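# Place bottles on ledges matching their cap colours

## Task

Set every bottle upright on the wall ledge whose label strip is the same colour as that bottle's cap, with the bottle's entire base resting on the ledge.

## Robot and tools

Robot: two seven-joint arms, left_arm and right_arm, each ending in a two-finger gripper. Both face +x. left_arm sits on the +y side; the arm names do not tell you which side of an image it appears on.

Frame: a single scene frame is used for everything. Its origin lies on the plane z = 0, directly under the midpoint between the two arm bases, which are 0.70 m higher. +z is up and +x is forward. Positions are in metres. Orientations are quaternions written w first (qw, qx, qy, qz). Reported hand positions and orientations can be off by a few centimetres, more when the arm is stretched far out.

Gripper axes: the fingers point along the gripper's +z and close along its y. end_effector_position is the point between the pads when they are shut, just under 1 cm behind the tips. As the fingers close from wide open, the tips move about 17 mm further along +z, mostly while the pads are still more than 70 mm apart.

Row layout (used by both motion tools): 16 numbers. Numbers 1-8 are left_arm: x, y, z, qw, qx, qy, qz, opening. Numbers 9-16 are the same eight for right_arm. All 16 are always required, even when only one arm should move. x, y, z and the quaternion give an absolute target pose for that gripper in the scene frame, not an offset. Opening runs from -1 (closed) to +1 (fully open, 0.145 m). A 0 is a real command for half open, so to leave a gripper unchanged, repeat its current command. Going from fully open to closed takes at least about 0.5 s.

execute_actions(actions, cameras): actions is a list of actions. Each action is a list of up to 15 rows, and each row lasts one 1/30 s step. If an action has fewer than 15 rows, its last row is held for the remaining steps, so one action is 0.5 s. For each gripper, every target must lie within 0.6 m of where that gripper is when the action starts, measured along each of the gripper's own axes. If not, the action is refused for both arms. If the first action fails this check against the last reported state, or any action is malformed, the whole call is refused. An empty actions list simply returns the state and images. cameras lists the images you want: cam_high, cam_low, null or ["all"] for all, [] for none. An unknown name invalidates the call.

move(target, speed, blend, opening_speed, blocking, cameras): drives each gripper in a straight line from its current Hand target to the absolute pose in target. target is one 16-number row or a list of up to 15 rows, and it has no 0.6 m limit.
- speed: m/s, 0.002-1.1, default 0.25. Turning is capped at twice that value in rad/s. Give one value, or one per target.
- blend: corner rounding in metres, for target lists.
- opening_speed: rate of change of the opening, in scale units per second, at least 0.2.
- blocking=false: returns after about 0.5 s while the move keeps running. A new move takes over from the running one.

All paths finish together and are capped at 10 s. Moves do not avoid obstacles or the other arm. Grippers lag, drift off the path and can overshoot the speed, especially with the arm nearly straight. A faster approach, or a target further past the point of contact, means a harder impact. The result includes a move: line, for example done, off_target, moving, held or fault, plus limits such as limits=paced (the pose was clipped) and limits=held (steps were withheld). An arm not named in that line counts as done. done does not mean the gripper is touching anything.

Other tools:
- wait(seconds 0-10): runs the scene with the last commands held.
- stop(): brakes the running move.
- zoom_image(camera cam_high or cam_low, region [x0,y0,x1,y1], at most 504x504 px): a closer view of the latest image.
- read_manual(section "licences"): returns licence text.
- finished_scene(scene 1 or 2): ends the scene. This cannot be undone. Scene 1 is practice.

Control behaviour: on each step, the commanded orientation is clipped to within 32 degrees of the measured one. After every action the arm is aimed at the Hand target shown in the result, which can fall short of what you asked for, so send the rest next time. To keep an orientation steady, repeat your own quaternion rather than copying a drifted reading. To hold an arm still, resend its last reported pose and the opening you want each time. Large wrist turns can swing the elbow.

Gripping: grip_measured uses the same -1 to +1 scale. To keep hold of an object, command an opening well below grip_measured; a bigger gap squeezes harder, up to about 10 N per pad. Fast closes can squeeze too hard.

Result lines: Joint positions, with the last value per arm being the finger opening in metres. Joint velocities, where "within noise" means the arm is at rest. Joint torques, where values 3 and 4 wrap around at ±28 N m. Tool commands. Time used. Step readings of positions appear for execute_actions calls only. MOTOR HOT appears at 85 °C. An OVER-TEMPERATURE FAULT at 100 °C stops the arm for 30-60 s. Holding loads, keeping the arm extended or pushing against something it cannot reach all heat the motors.

Cameras: cam_high and cam_low, both 896x504. Calibration is given in the calibration data, and each scene may shift slightly from it.

Avoid: dropping bottles or releasing them while they are still moving, hitting things hard or pressing hard, knocking anything out of the work area, and any contact or squeezing between the two arms or grippers, including closing one gripper on the other's fingers. Objects may occasionally be nudged by an outside force. Set each bottle down gently and upright, and check the cameras before calling finished_scene.

Each tool is called as a command line: name --argument value for each argument, lists and objects as JSON in quotes; but a table of rows of numbers goes row by row, as --pt "numbers of a row", without its own name.

## Session

execute_actions --actions '[]'

Scene clock: 0.00 s.
left_arm: end_effector_position=(+0.3554, +0.1334, +0.3763) grip_measured=+1.00 end_effector_quat_wxyz=(-0.040, -0.585, +0.680, -0.440) | right_arm: end_effector_position=(+0.4020, -0.0846, +0.4120) grip_measured=+1.00 end_effector_quat_wxyz=(+0.172, +0.783, +0.024, +0.598)
Joint positions: left_arm=[0.476 0.652 -0.724 1.144 -0.177 -0.294 0.656 0.145] | right_arm=[0.249 -0.096 -0.415 1.14 -0.092 0.203 -0.635 0.145]
Joint velocities: within noise
Joint torques (N m): no reading
Motor temperatures (°C): left_arm=[23 20 24 22 21 24 21] | right_arm=[21 23 24 21 21 21 22]
Hand target: left_arm +0.3554, +0.1334, +0.3763; -0.040, -0.585, +0.680, -0.440 | right_arm +0.4020, -0.0846, +0.4120; +0.172, +0.783, +0.024, +0.598
Tool commands: left_gripper/opening=+1.0 right_gripper/opening=+1.0

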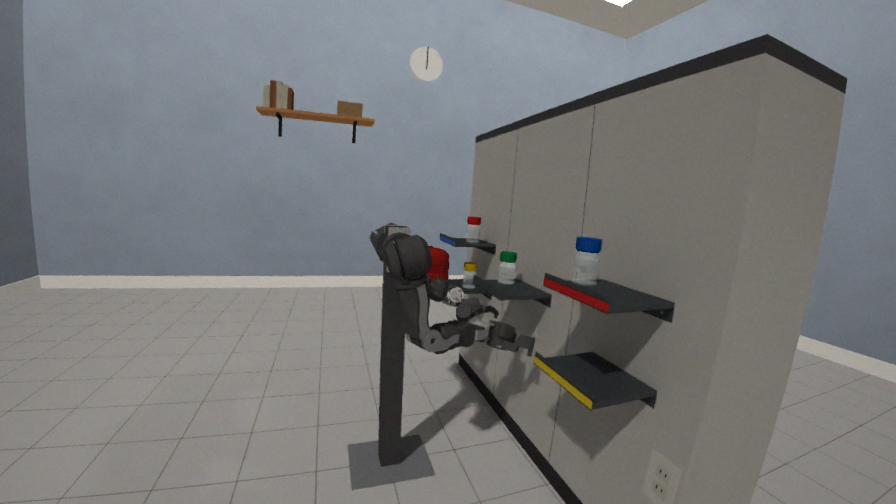

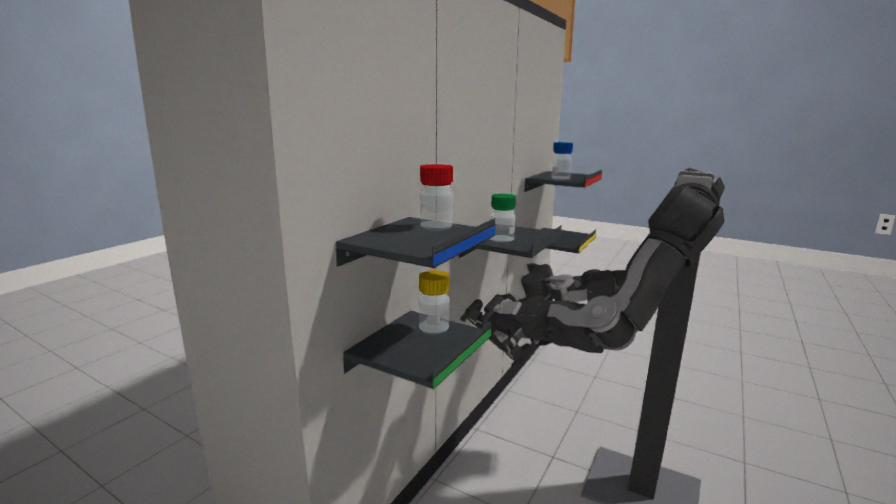

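zoom_image --camera "cam_high" --region '[420, 200, 700, 420]'

zoom_image --camera "cam_low" --region '[320, 120, 640, 400]'

Scaled by 1.800 from the camera's 896x504 image, which has a finer 1280x720 frame.

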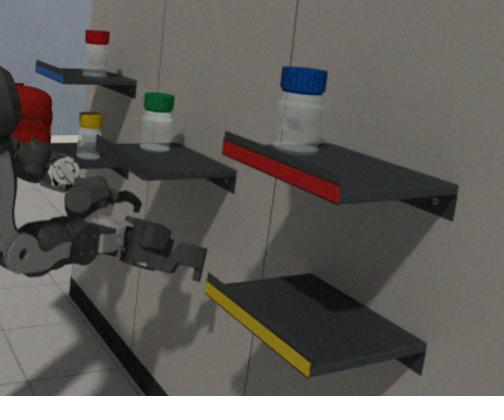

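Scaled by 1.575 from the camera's 896x504 image, which has a finer 1280x720 frame.

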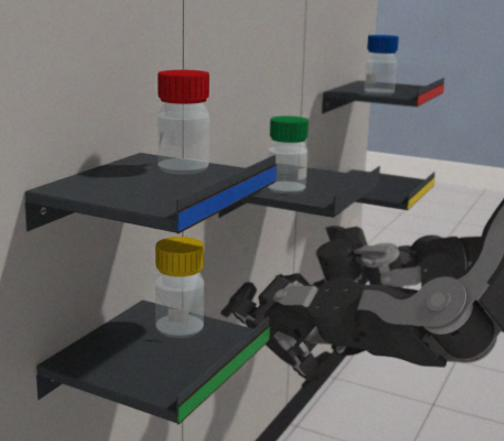

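move --pt "0.26 0.18 0.38 0 0.7071 0 0.7071 1 0.26 -0.18 0.40 0 0.7071 0 0.7071 1" --pt "0.22 0.25 0.56 0 0.7071 0 0.7071 1 0.22 -0.25 0.56 0 0.7071 0 0.7071 1" --speed 0.15

Scene clock: 119.70 s.
left_arm: end_effector_position=(+0.2201, +0.2510, +0.5612) grip_measured=+1.00 end_effector_quat_wxyz=(-0.002, +0.705, +0.001, +0.709) | right_arm: end_effector_position=(+0.2199, -0.2508, +0.5595) grip_measured=+1.00 end_effector_quat_wxyz=(+0.003, +0.708, -0.001, +0.706)
Joint positions: left_arm=[-0.941 0.473 0.455 2.308 0.641 -0.103 -0.022 0.145] | right_arm=[-1.206 0.929 0.391 2.308 0.75 -0.425 -0.424 0.145]
Joint velocities: within noise
Joint torques (N m): left_arm=[-1.25 2.65 0.91 4.51 0.19 -0.53 0.16] | right_arm=[-0.54 2.25 2.37 2.84 -0.06 -0.51 0.17]
Motor temperatures (°C): left_arm=[26 21 25 23 22 24 21] | right_arm=[22 23 24 23 21 21 21]
Hand target: left_arm +0.2200, +0.2499, +0.5601; +0.000, +0.707, +0.000, +0.707 | right_arm +0.2200, -0.2499, +0.5600; +0.000, +0.707, +0.000, +0.707
Off the commanded pose: left_arm 0.002 m, 0 deg | right_arm 0.001 m, 0 deg.
move: done

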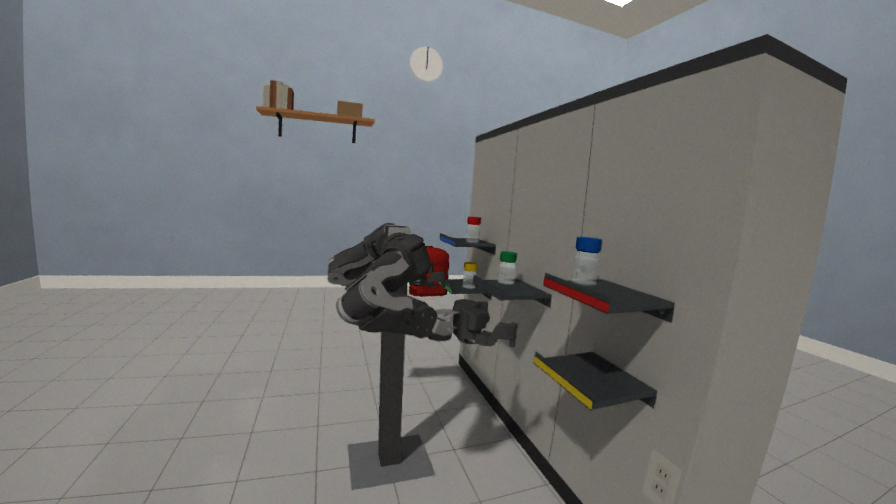

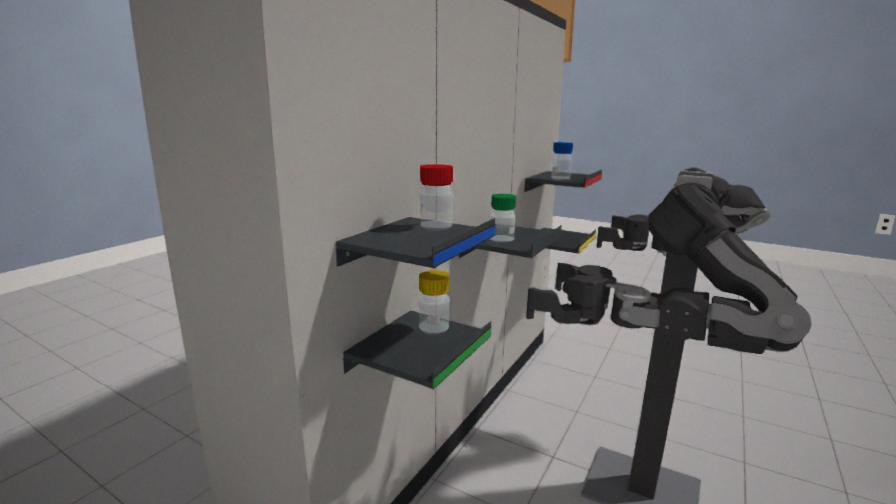

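zoom_image --camera "cam_low" --region '[460, 200, 660, 360]'

zoom_image --camera "cam_high" --region '[400, 220, 560, 380]'

Scaled by 2.520 from the camera's 896x504 image, which has a finer 1280x720 frame.

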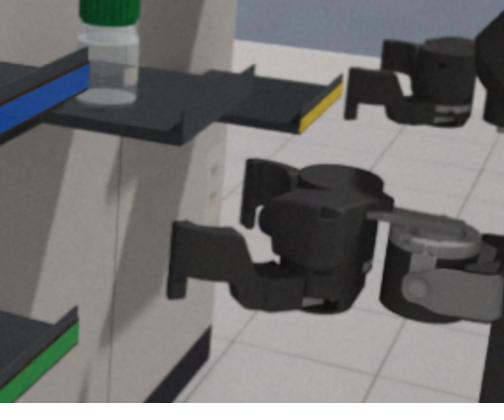

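Scaled by 3.150 from the camera's 896x504 image, which has a finer 1280x720 frame.

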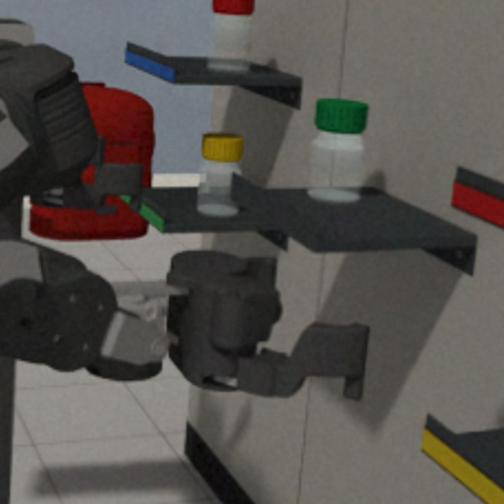

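move --pt "0.22 0.32 0.53 0 0.7071 0 0.7071 1 0.22 -0.25 0.56 0 0.7071 0 0.7071 1" --pt "0.33 0.32 0.53 0 0.7071 0 0.7071 1 0.22 -0.25 0.56 0 0.7071 0 0.7071 1" --speed 0.1

zoom_image --camera "cam_low" --region '[320, 220, 580, 400]'

zoom_image --camera "cam_high" --region '[400, 200, 560, 320]'

Scene clock: 170.27 s.
left_arm: end_effector_position=(+0.3304, +0.3188, +0.5331) grip_measured=+1.00 end_effector_quat_wxyz=(+0.002, +0.704, -0.002, +0.711) | right_arm: end_effector_position=(+0.2199, -0.2508, +0.5595) grip_measured=+1.00 end_effector_quat_wxyz=(+0.003, +0.708, -0.001, +0.706)
Joint positions: left_arm=[-0.303 0.749 0.227 1.7 0.779 -0.062 0.082 0.145] | right_arm=[-1.206 0.929 0.391 2.308 0.75 -0.425 -0.424 0.145]
Joint velocities: within noise
Joint torques (N m): left_arm=[2.89 5.21 1.89 3.12 0.15 -0.54 -0.01] | right_arm=[-0.38 2.07 2.26 2.92 -0.05 -0.51 0.18]
Motor temperatures (°C): left_arm=[24 21 24 24 21 24 21] | right_arm=[21 23 24 22 21 21 21]
Hand target: left_arm +0.3300, +0.3200, +0.5301; +0.000, +0.707, +0.000, +0.707 | right_arm +0.2200, -0.2499, +0.5600; +0.000, +0.707, +0.000, +0.707
Off the commanded pose: left_arm 0.003 m, 1 deg | right_arm 0.001 m, 0 deg.
move: done

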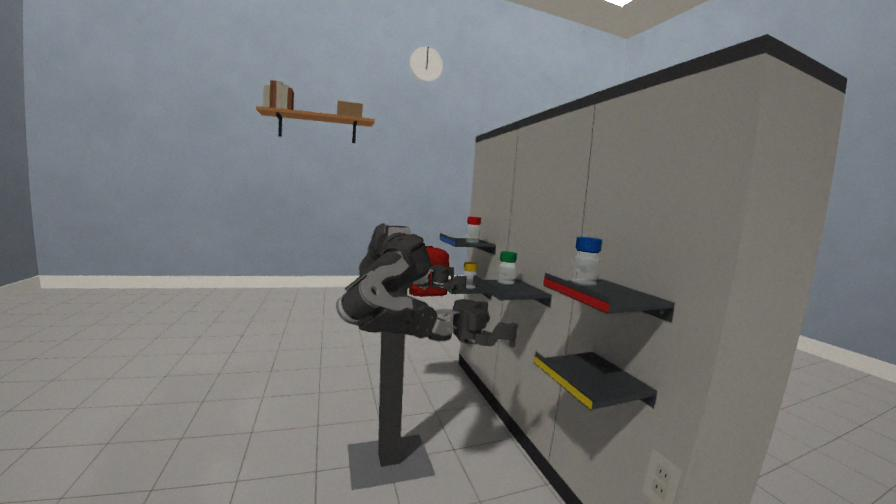

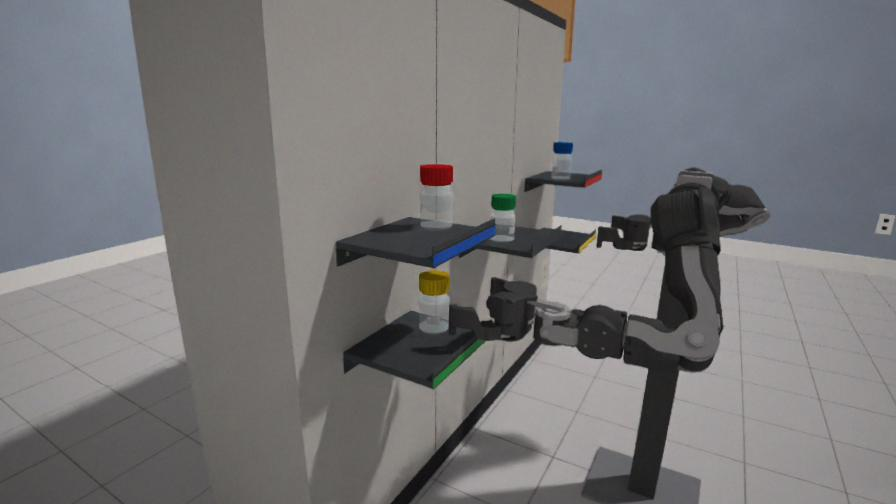

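Scaled by 1.938 from the camera's 896x504 image, which has a finer 1280x720 frame.

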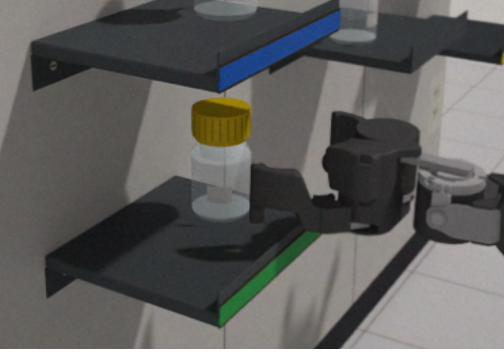

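Scaled by 3.150 from the camera's 896x504 image, which has a finer 1280x720 frame.

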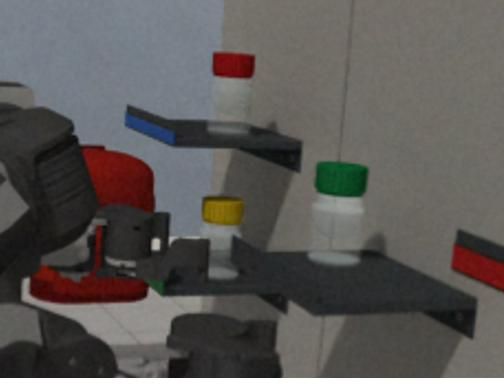

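move --pt "0.28 0.351 0.55 0 0.7071 0 0.7071 1 0.22 -0.25 0.56 0 0.7071 0 0.7071 1" --pt "0.381 0.351 0.55 0 0.7071 0 0.7071 1 0.22 -0.25 0.56 0 0.7071 0 0.7071 1" --speed 0.1

zoom_image --camera "cam_low" --region '[320, 220, 580, 400]'

zoom_image --camera "cam_high" --region '[400, 200, 560, 320]'

Scene clock: 220.80 s.
left_arm: end_effector_position=(+0.3814, +0.3511, +0.5541) grip_measured=+1.00 end_effector_quat_wxyz=(+0.000, +0.703, -0.001, +0.711) | right_arm: end_effector_position=(+0.2199, -0.2508, +0.5595) grip_measured=+1.00 end_effector_quat_wxyz=(+0.003, +0.708, -0.001, +0.706)
Joint positions: left_arm=[0.032 0.845 0.086 1.44 0.836 -0.002 0.156 0.145] | right_arm=[-1.206 0.929 0.391 2.308 0.75 -0.425 -0.424 0.145]
Joint velocities: within noise
Joint torques (N m): left_arm=[4.6 5.76 1.76 2.95 0.18 -0.57 0.07] | right_arm=[-0.57 2.2 2.33 2.93 -0.06 -0.52 0.15]
Motor temperatures (°C): left_arm=[24 23 25 23 21 24 21] | right_arm=[21 23 24 21 20 21 21]
Hand target: left_arm +0.3810, +0.3509, +0.5500; +0.000, +0.707, +0.000, +0.707 | right_arm +0.2200, -0.2499, +0.5600; +0.000, +0.707, +0.000, +0.707
Off the commanded pose: left_arm 0.004 m, 1 deg | right_arm 0.001 m, 0 deg.
move: off_target (left_arm)

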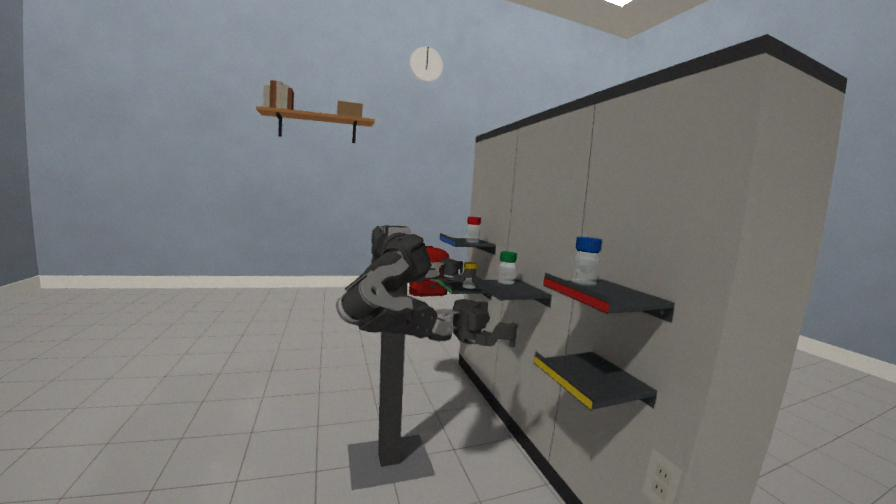

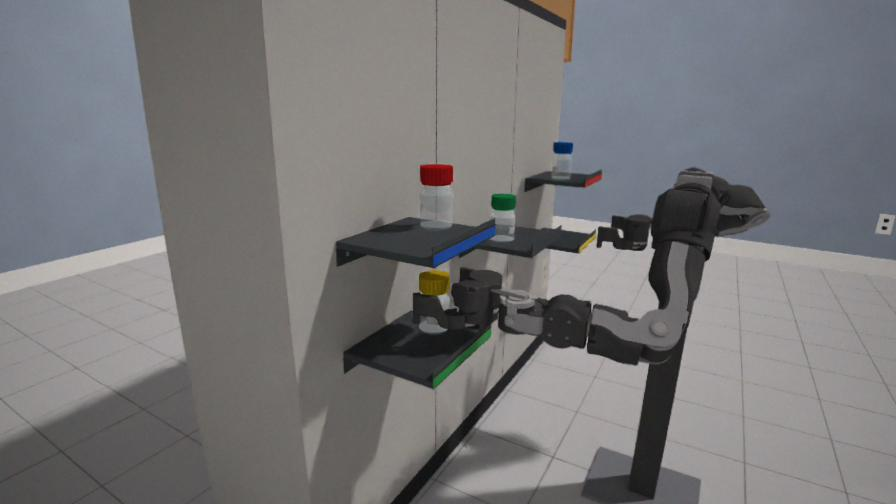

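Scaled by 1.938 from the camera's 896x504 image, which has a finer 1280x720 frame.

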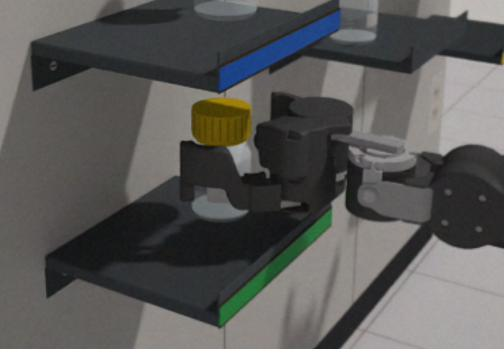

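Scaled by 3.150 from the camera's 896x504 image, which has a finer 1280x720 frame.

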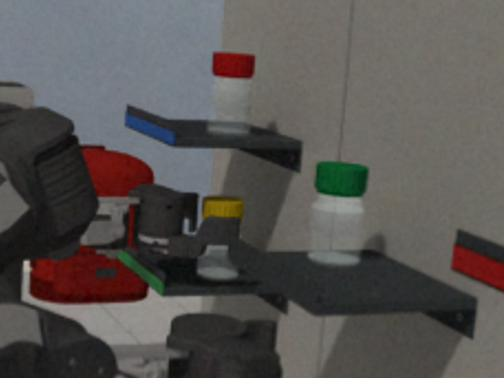

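move --target '[0.381,0.351,0.55,0,0.7071,0,0.7071,-0.5,0.22,-0.25,0.56,0,0.7071,0,0.7071,1]' --opening_speed 1.5

zoom_image --camera "cam_low" --region '[320, 220, 580, 400]'

Scene clock: 228.90 s.
left_arm: end_effector_position=(+0.3814, +0.3515, +0.5540) grip_measured=-0.24 end_effector_quat_wxyz=(-0.001, +0.704, +0.000, +0.711) | right_arm: end_effector_position=(+0.2199, -0.2508, +0.5595) grip_measured=+1.00 end_effector_quat_wxyz=(+0.003, +0.708, -0.001, +0.706)
Joint positions: left_arm=[0.032 0.845 0.086 1.439 0.835 -0.002 0.154 0.058] | right_arm=[-1.206 0.929 0.391 2.308 0.75 -0.425 -0.424 0.145]
Joint velocities: within noise
Joint torques (N m): left_arm=[4.68 5.79 1.73 3.08 0.21 -0.59 0.11] | right_arm=[-0.46 2.2 2.35 2.92 -0.04 -0.51 0.19]
Motor temperatures (°C): left_arm=[24 23 25 23 21 25 21] | right_arm=[21 23 24 21 20 21 21]
Hand target: left_arm +0.3810, +0.3510, +0.5500; +0.000, +0.707, +0.000, +0.707 | right_arm +0.2200, -0.2499, +0.5600; +0.000, +0.707, +0.000, +0.707
Off the commanded pose: left_arm 0.004 m, 1 deg | right_arm 0.001 m, 0 deg.
move: off_target (left_arm)

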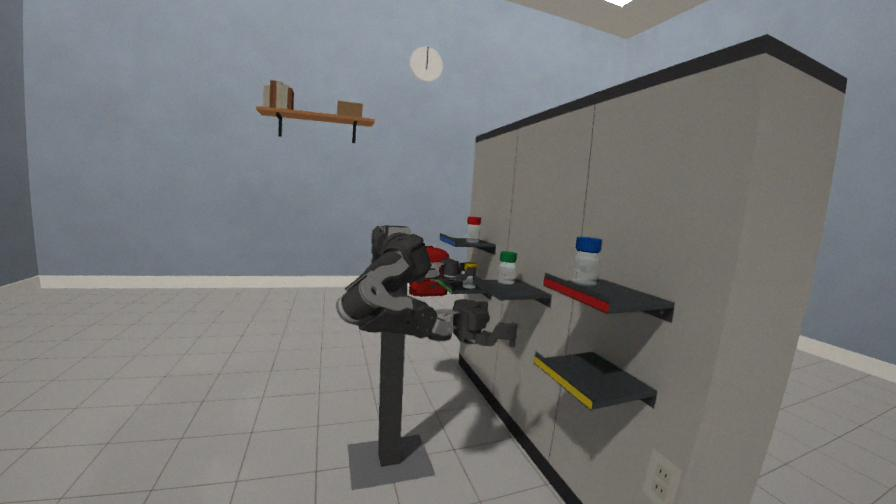

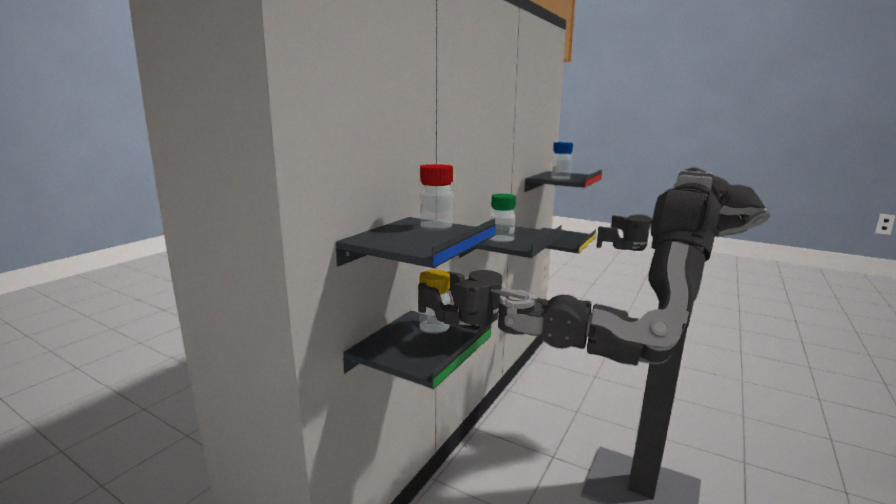

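Scaled by 1.938 from the camera's 896x504 image, which has a finer 1280x720 frame.

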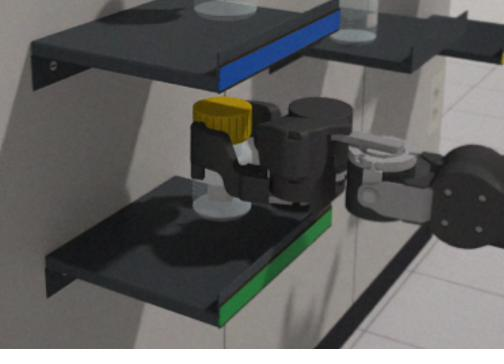

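move --pt "0.381 0.351 0.585 0 0.7071 0 0.7071 -0.5 0.22 -0.32 0.58 0 0.7071 0 0.7071 1" --pt "0.21 0.33 0.61 0 0.7071 0 0.7071 -0.5 0.22 -0.32 0.6 0 0.7071 0 0.7071 1" --pt "0.21 -0.068 0.68 0 0.7071 0 0.7071 -0.5 0.22 -0.32 0.6 0 0.7071 0 0.7071 1" --pt "0.381 -0.068 0.68 0 0.7071 0 0.7071 -0.5 0.22 -0.32 0.6 0 0.7071 0 0.7071 1" --speed 0.2 --blend 0.02

zoom_image --camera "cam_low" --region '[400, 120, 660, 300]'

zoom_image --camera "cam_high" --region '[400, 200, 560, 320]'

Scene clock: 250.17 s.
left_arm: end_effector_position=(+0.2043, +0.0572, +0.6649) grip_measured=-0.24 end_effector_quat_wxyz=(+0.053, +0.532, +0.031, +0.844) | right_arm: end_effector_position=(+0.2200, -0.3205, +0.5988) grip_measured=+1.00 end_effector_quat_wxyz=(+0.001, +0.708, -0.002, +0.707)
Joint positions: left_arm=[-0.706 -0.156 -0.678 2.435 -0.558 -0.164 -0.269 0.058] | right_arm=[-1.313 0.78 0.908 2.184 1.133 -0.269 0.053 0.145]
Joint velocities: within noise
Joint torques (N m): left_arm=[-0.59 -2.18 -3.14 3.74 0.08 -0.73 0.05] | right_arm=[-0.65 1.2 4.33 2.29 0.21 -0.31 0.18]
Motor temperatures (°C): left_arm=[24 23 25 23 21 25 21] | right_arm=[21 23 24 21 20 21 21]
Hand target: left_arm +0.2039, +0.0557, +0.6653; +0.058, +0.531, +0.034, +0.845 | right_arm +0.2200, -0.3199, +0.6000; +0.000, +0.707, +0.000, +0.707
Off the commanded pose: left_arm 0.217 m, 26 deg | right_arm 0.001 m, 0 deg.
joint read past its limit (left arm) — joint 4 (elbow), upper limit, where the elbow is as bent as it goes.
joint read past its limit (right arm) — joint 1 (shoulder pitch), lower limit.
joint sent to its limit (right arm) — joint 1 (shoulder pitch), lower limit.
move: held (left_arm; a check stopped the path); path passed 2 of 4 targets; limits=paced,held
pose unreachable (left arm): on one or more control steps of this call, first in action 0 (counted from 0), this arm could not follow its commanded pose, so it was not sent that pose on those steps. It may still have moved: this result reports where it is.
cause: moving toward the commanded pose would bring two parts of the arm too close to each other (its base and another part of the arm, with joints 1 (shoulder pitch) to 7 (wrist yaw) between them).

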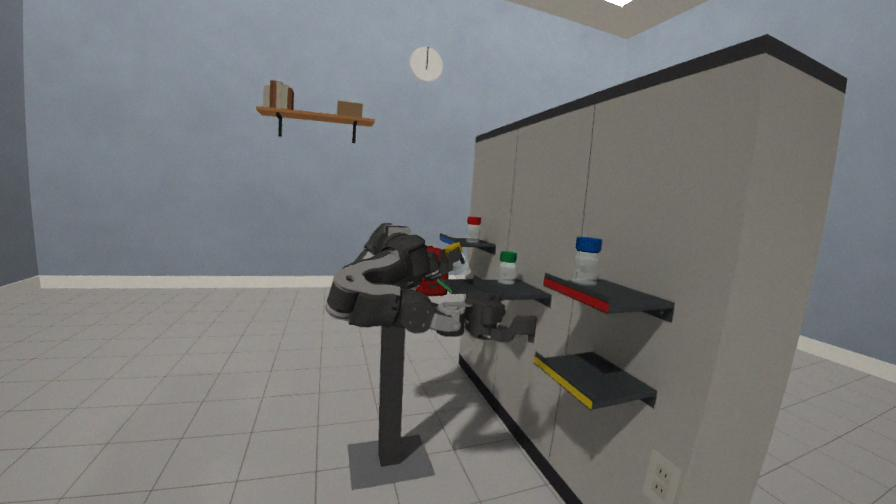

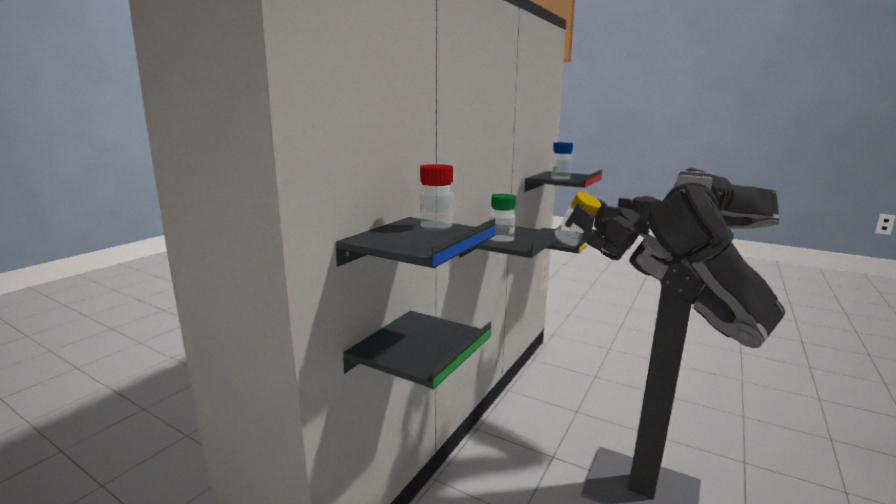

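Scaled by 1.938 from the camera's 896x504 image, which has a finer 1280x720 frame.

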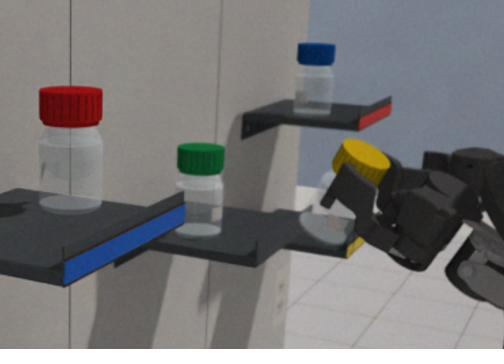

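Scaled by 3.150 from the camera's 896x504 image, which has a finer 1280x720 frame.

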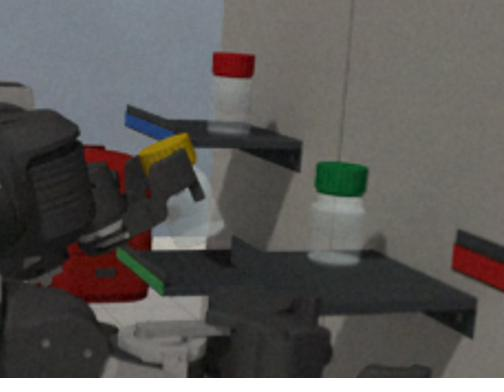

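move --pt "0.28 0.13 0.69 0 0.7071 0 0.7071 -0.5 0.22 -0.32 0.6 0 0.7071 0 0.7071 1" --pt "0.30 -0.068 0.69 0 0.7071 0 0.7071 -0.5 0.22 -0.32 0.6 0 0.7071 0 0.7071 1" --pt "0.381 -0.068 0.685 0 0.7071 0 0.7071 -0.5 0.22 -0.32 0.6 0 0.7071 0 0.7071 1" --speed 0.15

zoom_image --camera "cam_low" --region '[400, 120, 660, 300]'

zoom_image --camera "cam_high" --region '[400, 200, 560, 320]'

Scene clock: 270.03 s.
left_arm: end_effector_position=(+0.3813, -0.0670, +0.6822) grip_measured=-0.24 end_effector_quat_wxyz=(-0.003, +0.711, +0.000, +0.704) | right_arm: end_effector_position=(+0.2200, -0.3205, +0.5988) grip_measured=+1.00 end_effector_quat_wxyz=(+0.001, +0.708, -0.002, +0.707)
Joint positions: left_arm=[1.05 -0.136 -1.103 1.554 0.989 0.464 -1.43 0.058] | right_arm=[-1.313 0.78 0.908 2.184 1.133 -0.269 0.053 0.145]
Joint velocities: within noise
Joint torques (N m): left_arm=[9.75 -2.28 2.03 2.97 -0.51 -0.28 0.22] | right_arm=[-0.73 1.36 4.41 2.3 0.23 -0.31 0.19]
Motor temperatures (°C): left_arm=[24 22 25 23 21 25 21] | right_arm=[21 23 25 21 20 21 21]
Hand target: left_arm +0.3810, -0.0680, +0.6850; +0.000, +0.707, +0.000, +0.707 | right_arm +0.2200, -0.3199, +0.6000; +0.000, +0.707, +0.000, +0.707
Off the commanded pose: left_arm 0.003 m, 1 deg | right_arm 0.001 m, 0 deg.
joint read past its limit (right arm) — joint 1 (shoulder pitch), lower limit.
joint sent to its limit (right arm) — joint 1 (shoulder pitch), lower limit. The joint targets still meet the commanded pose.
move: done

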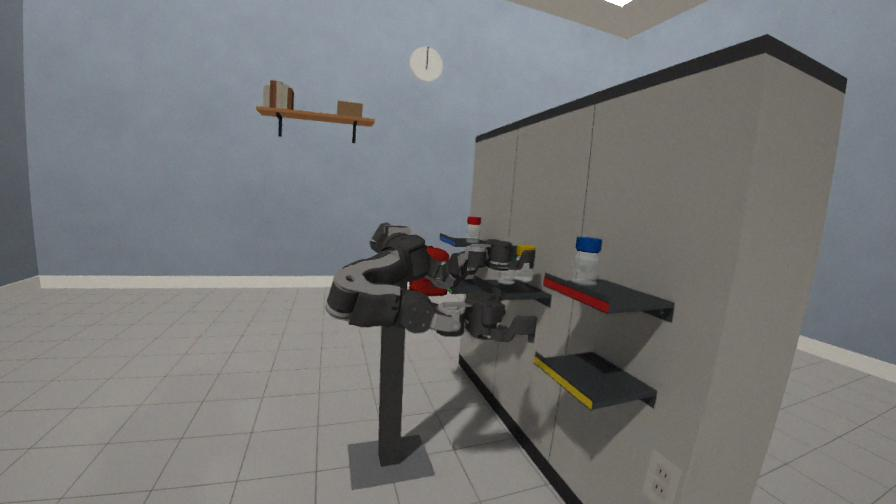

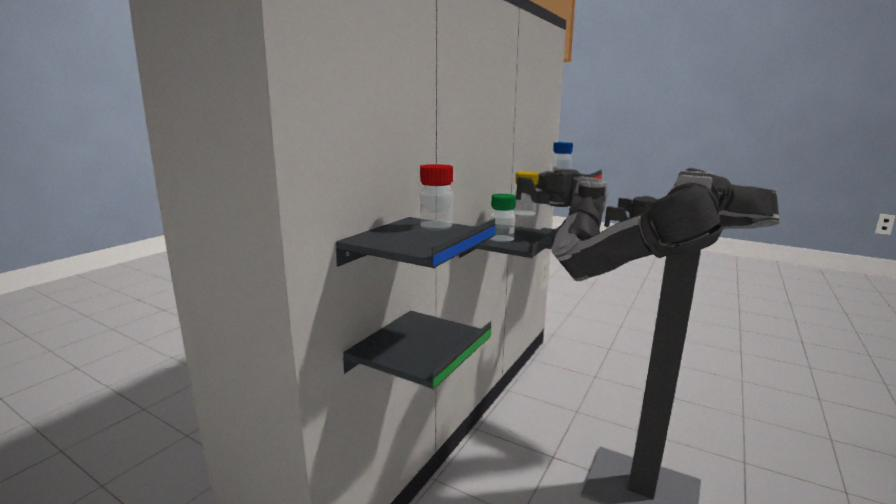

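Scaled by 1.938 from the camera's 896x504 image, which has a finer 1280x720 frame.

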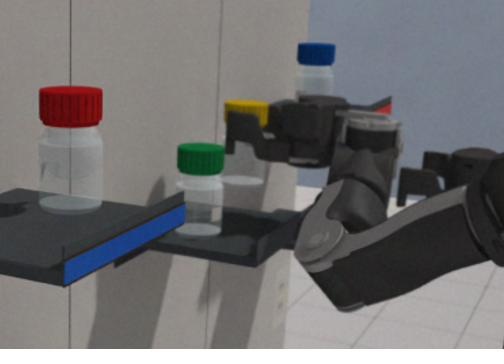

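Scaled by 3.150 from the camera's 896x504 image, which has a finer 1280x720 frame.

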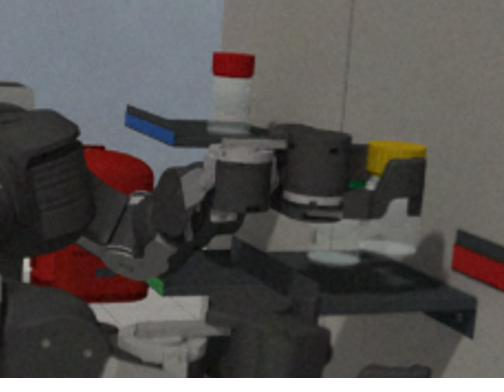

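move --target '[0.381,-0.068,0.652,0,0.7071,0,0.7071,-0.5,0.22,-0.32,0.6,0,0.7071,0,0.7071,1]' --speed 0.06

zoom_image --camera "cam_low" --region '[450, 150, 580, 270]'

zoom_image --camera "cam_high" --region '[460, 220, 560, 320]'

Scene clock: 288.03 s.
left_arm: end_effector_position=(+0.3805, -0.0681, +0.6511) grip_measured=-0.24 end_effector_quat_wxyz=(+0.000, +0.710, +0.001, +0.704) | right_arm: end_effector_position=(+0.2200, -0.3205, +0.5988) grip_measured=+1.00 end_effector_quat_wxyz=(+0.001, +0.708, -0.002, +0.707)
Joint positions: left_arm=[1.002 -0.097 -1.192 1.537 0.957 0.349 -1.412 0.058] | right_arm=[-1.313 0.78 0.908 2.184 1.133 -0.269 0.053 0.145]
Joint velocities: within noise
Joint torques (N m): left_arm=[8.98 -1.78 1.74 2.73 -0.59 -0.31 0.19] | right_arm=[-0.73 1.23 4.33 2.3 0.22 -0.33 0.16]
Motor temperatures (°C): left_arm=[27 22 25 23 22 24 21] | right_arm=[21 23 25 21 20 21 21]
Hand target: left_arm +0.3809, -0.0680, +0.6520; +0.000, +0.707, +0.000, +0.707 | right_arm +0.2200, -0.3199, +0.6000; +0.000, +0.707, +0.000, +0.707
Off the commanded pose: left_arm 0.001 m, 0 deg | right_arm 0.001 m, 0 deg.
joint read past its limit (right arm) — joint 1 (shoulder pitch), lower limit.
joint sent to its limit (right arm) — joint 1 (shoulder pitch), lower limit. The joint targets still meet the commanded pose.
move: done

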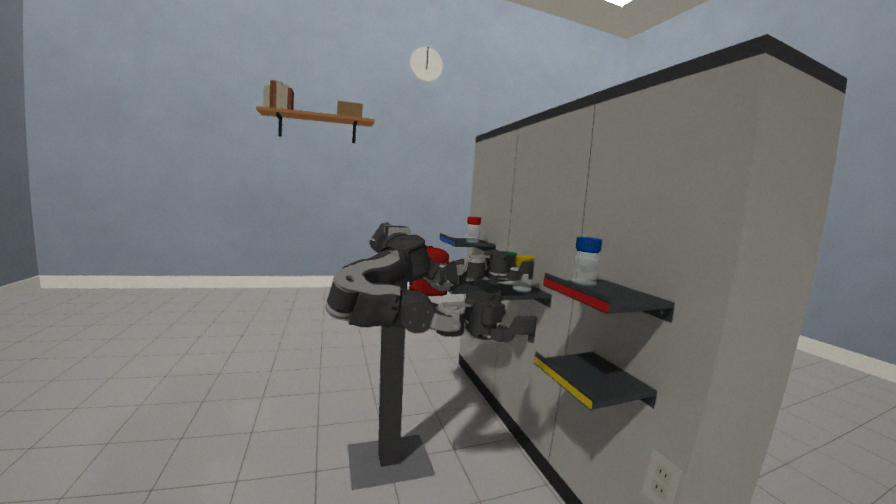

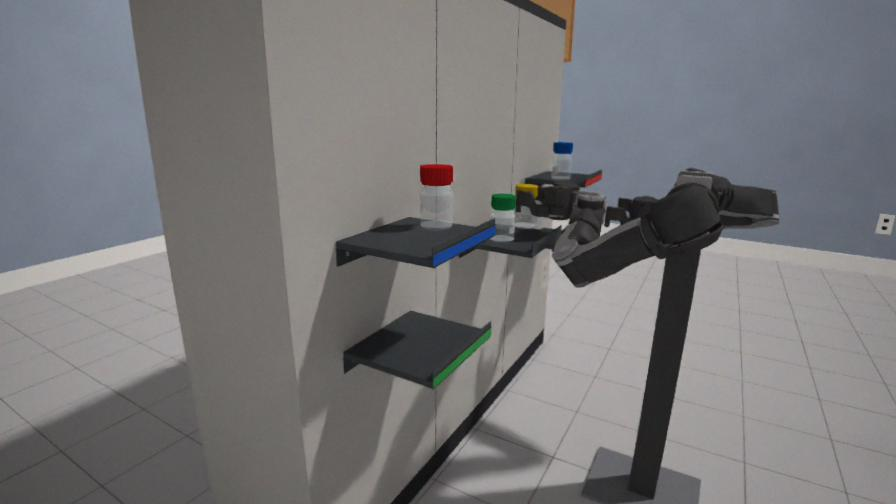

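Scaled by 3.877 from the camera's 896x504 image, which has a finer 1280x720 frame.

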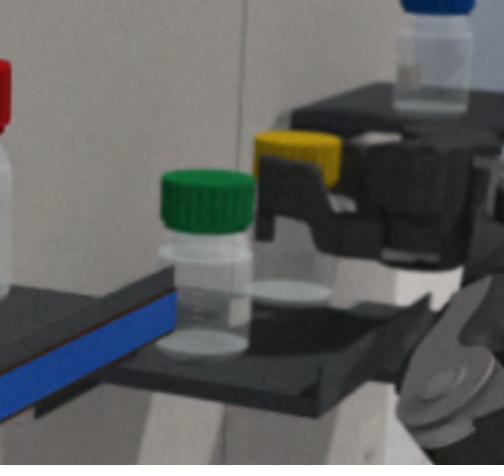

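Scaled by 5.040 from the camera's 896x504 image, which has a finer 1280x720 frame.

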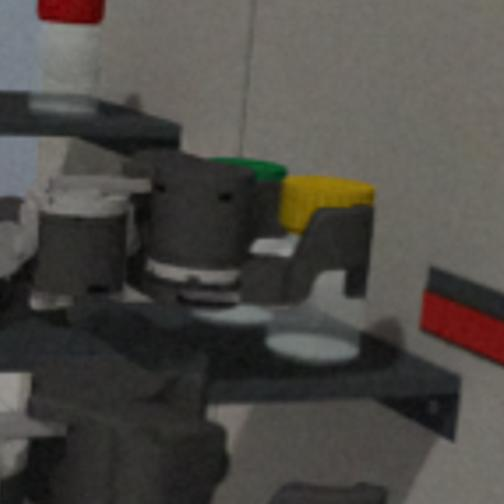

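move --target '[0.381,-0.068,0.645,0,0.7071,0,0.7071,-0.5,0.22,-0.32,0.6,0,0.7071,0,0.7071,1]' --speed 0.03 --cameras '[]'

move --target '[0.381,-0.068,0.642,0,0.7071,0,0.7071,-0.5,0.22,-0.32,0.6,0,0.7071,0,0.7071,1]' --speed 0.03

zoom_image --camera "cam_low" --region '[450, 150, 580, 270]'

zoom_image --camera "cam_high" --region '[460, 220, 560, 320]'

Scene clock: 303.73 s.
left_arm: end_effector_position=(+0.3805, -0.0683, +0.6454) grip_measured=-0.24 end_effector_quat_wxyz=(+0.001, +0.709, +0.001, +0.705) | right_arm: end_effector_position=(+0.2200, -0.3205, +0.5988) grip_measured=+1.00 end_effector_quat_wxyz=(+0.001, +0.708, -0.002, +0.707)
Joint positions: left_arm=[1.001 -0.088 -1.218 1.531 0.958 0.318 -1.412 0.058] | right_arm=[-1.313 0.78 0.908 2.184 1.133 -0.269 0.053 0.145]
Joint velocities: within noise
Joint torques (N m): left_arm=[8.4 -1.7 1.77 2.55 -0.56 -0.31 0.17] | right_arm=[-0.57 1.2 4.27 2.3 0.21 -0.31 0.19]
Motor temperatures (°C): left_arm=[28 22 25 23 22 24 21] | right_arm=[21 23 25 21 20 21 21]
Hand target: left_arm +0.3810, -0.0680, +0.6449; +0.000, +0.707, +0.000, +0.707 | right_arm +0.2200, -0.3199, +0.6000; +0.000, +0.707, +0.000, +0.707
Off the commanded pose: left_arm 0.001 m, 0 deg | right_arm 0.001 m, 0 deg.
joint read past its limit (right arm) — joint 1 (shoulder pitch), lower limit.
joint sent to its limit (right arm) — joint 1 (shoulder pitch), lower limit. The joint targets still meet the commanded pose.
move: done
No camera images: "cameras" was empty.

Scene clock: 304.43 s.
left_arm: end_effector_position=(+0.3806, -0.0682, +0.6432) grip_measured=-0.24 end_effector_quat_wxyz=(+0.001, +0.708, +0.001, +0.706) | right_arm: end_effector_position=(+0.2200, -0.3205, +0.5988) grip_measured=+1.00 end_effector_quat_wxyz=(+0.001, +0.708, -0.002, +0.707)
Joint positions: left_arm=[1.001 -0.083 -1.228 1.528 0.958 0.304 -1.412 0.058] | right_arm=[-1.313 0.78 0.908 2.184 1.133 -0.269 0.053 0.145]
Joint velocities: within noise
Joint torques (N m): left_arm=[8.14 -1.73 1.65 2.43 -0.52 -0.3 0.16] | right_arm=[-0.65 1.17 4.31 2.39 0.22 -0.32 0.18]
Motor temperatures (°C): left_arm=[28 22 25 22 22 24 21] | right_arm=[21 23 25 21 20 21 21]
Hand target: left_arm +0.3810, -0.0679, +0.6420; +0.000, +0.707, +0.000, +0.707 | right_arm +0.2200, -0.3199, +0.6000; +0.000, +0.707, +0.000, +0.707
Off the commanded pose: left_arm 0.001 m, 0 deg | right_arm 0.001 m, 0 deg.
joint read past its limit (right arm) — joint 1 (shoulder pitch), lower limit.
joint sent to its limit (right arm) — joint 1 (shoulder pitch), lower limit. The joint targets still meet the commanded pose.
move: done

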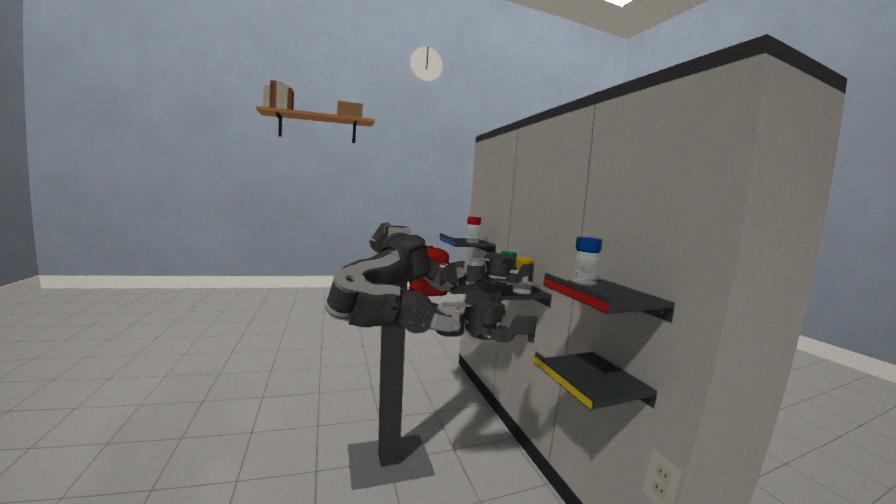

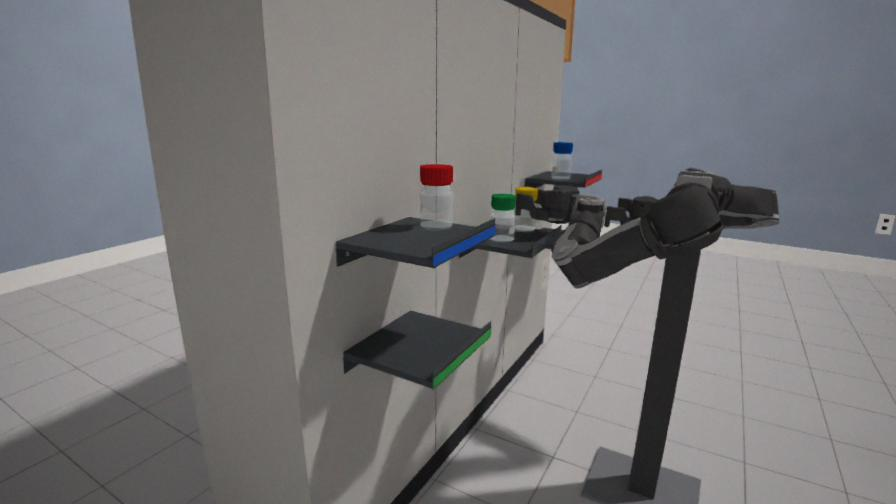

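Scaled by 3.877 from the camera's 896x504 image, which has a finer 1280x720 frame.

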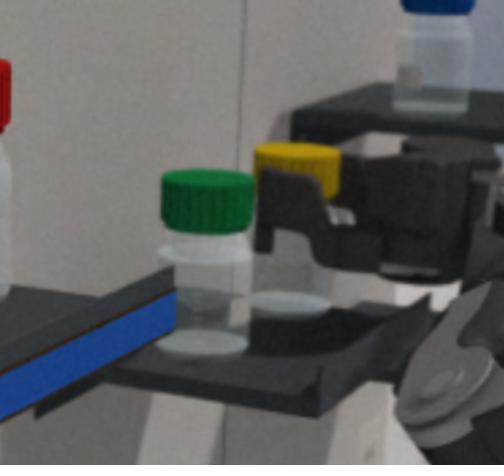

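Scaled by 5.040 from the camera's 896x504 image, which has a finer 1280x720 frame.

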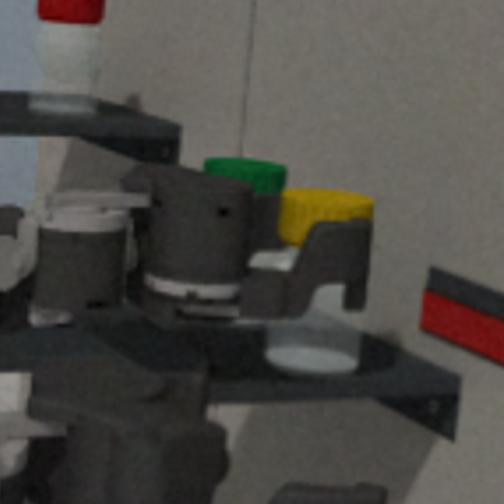

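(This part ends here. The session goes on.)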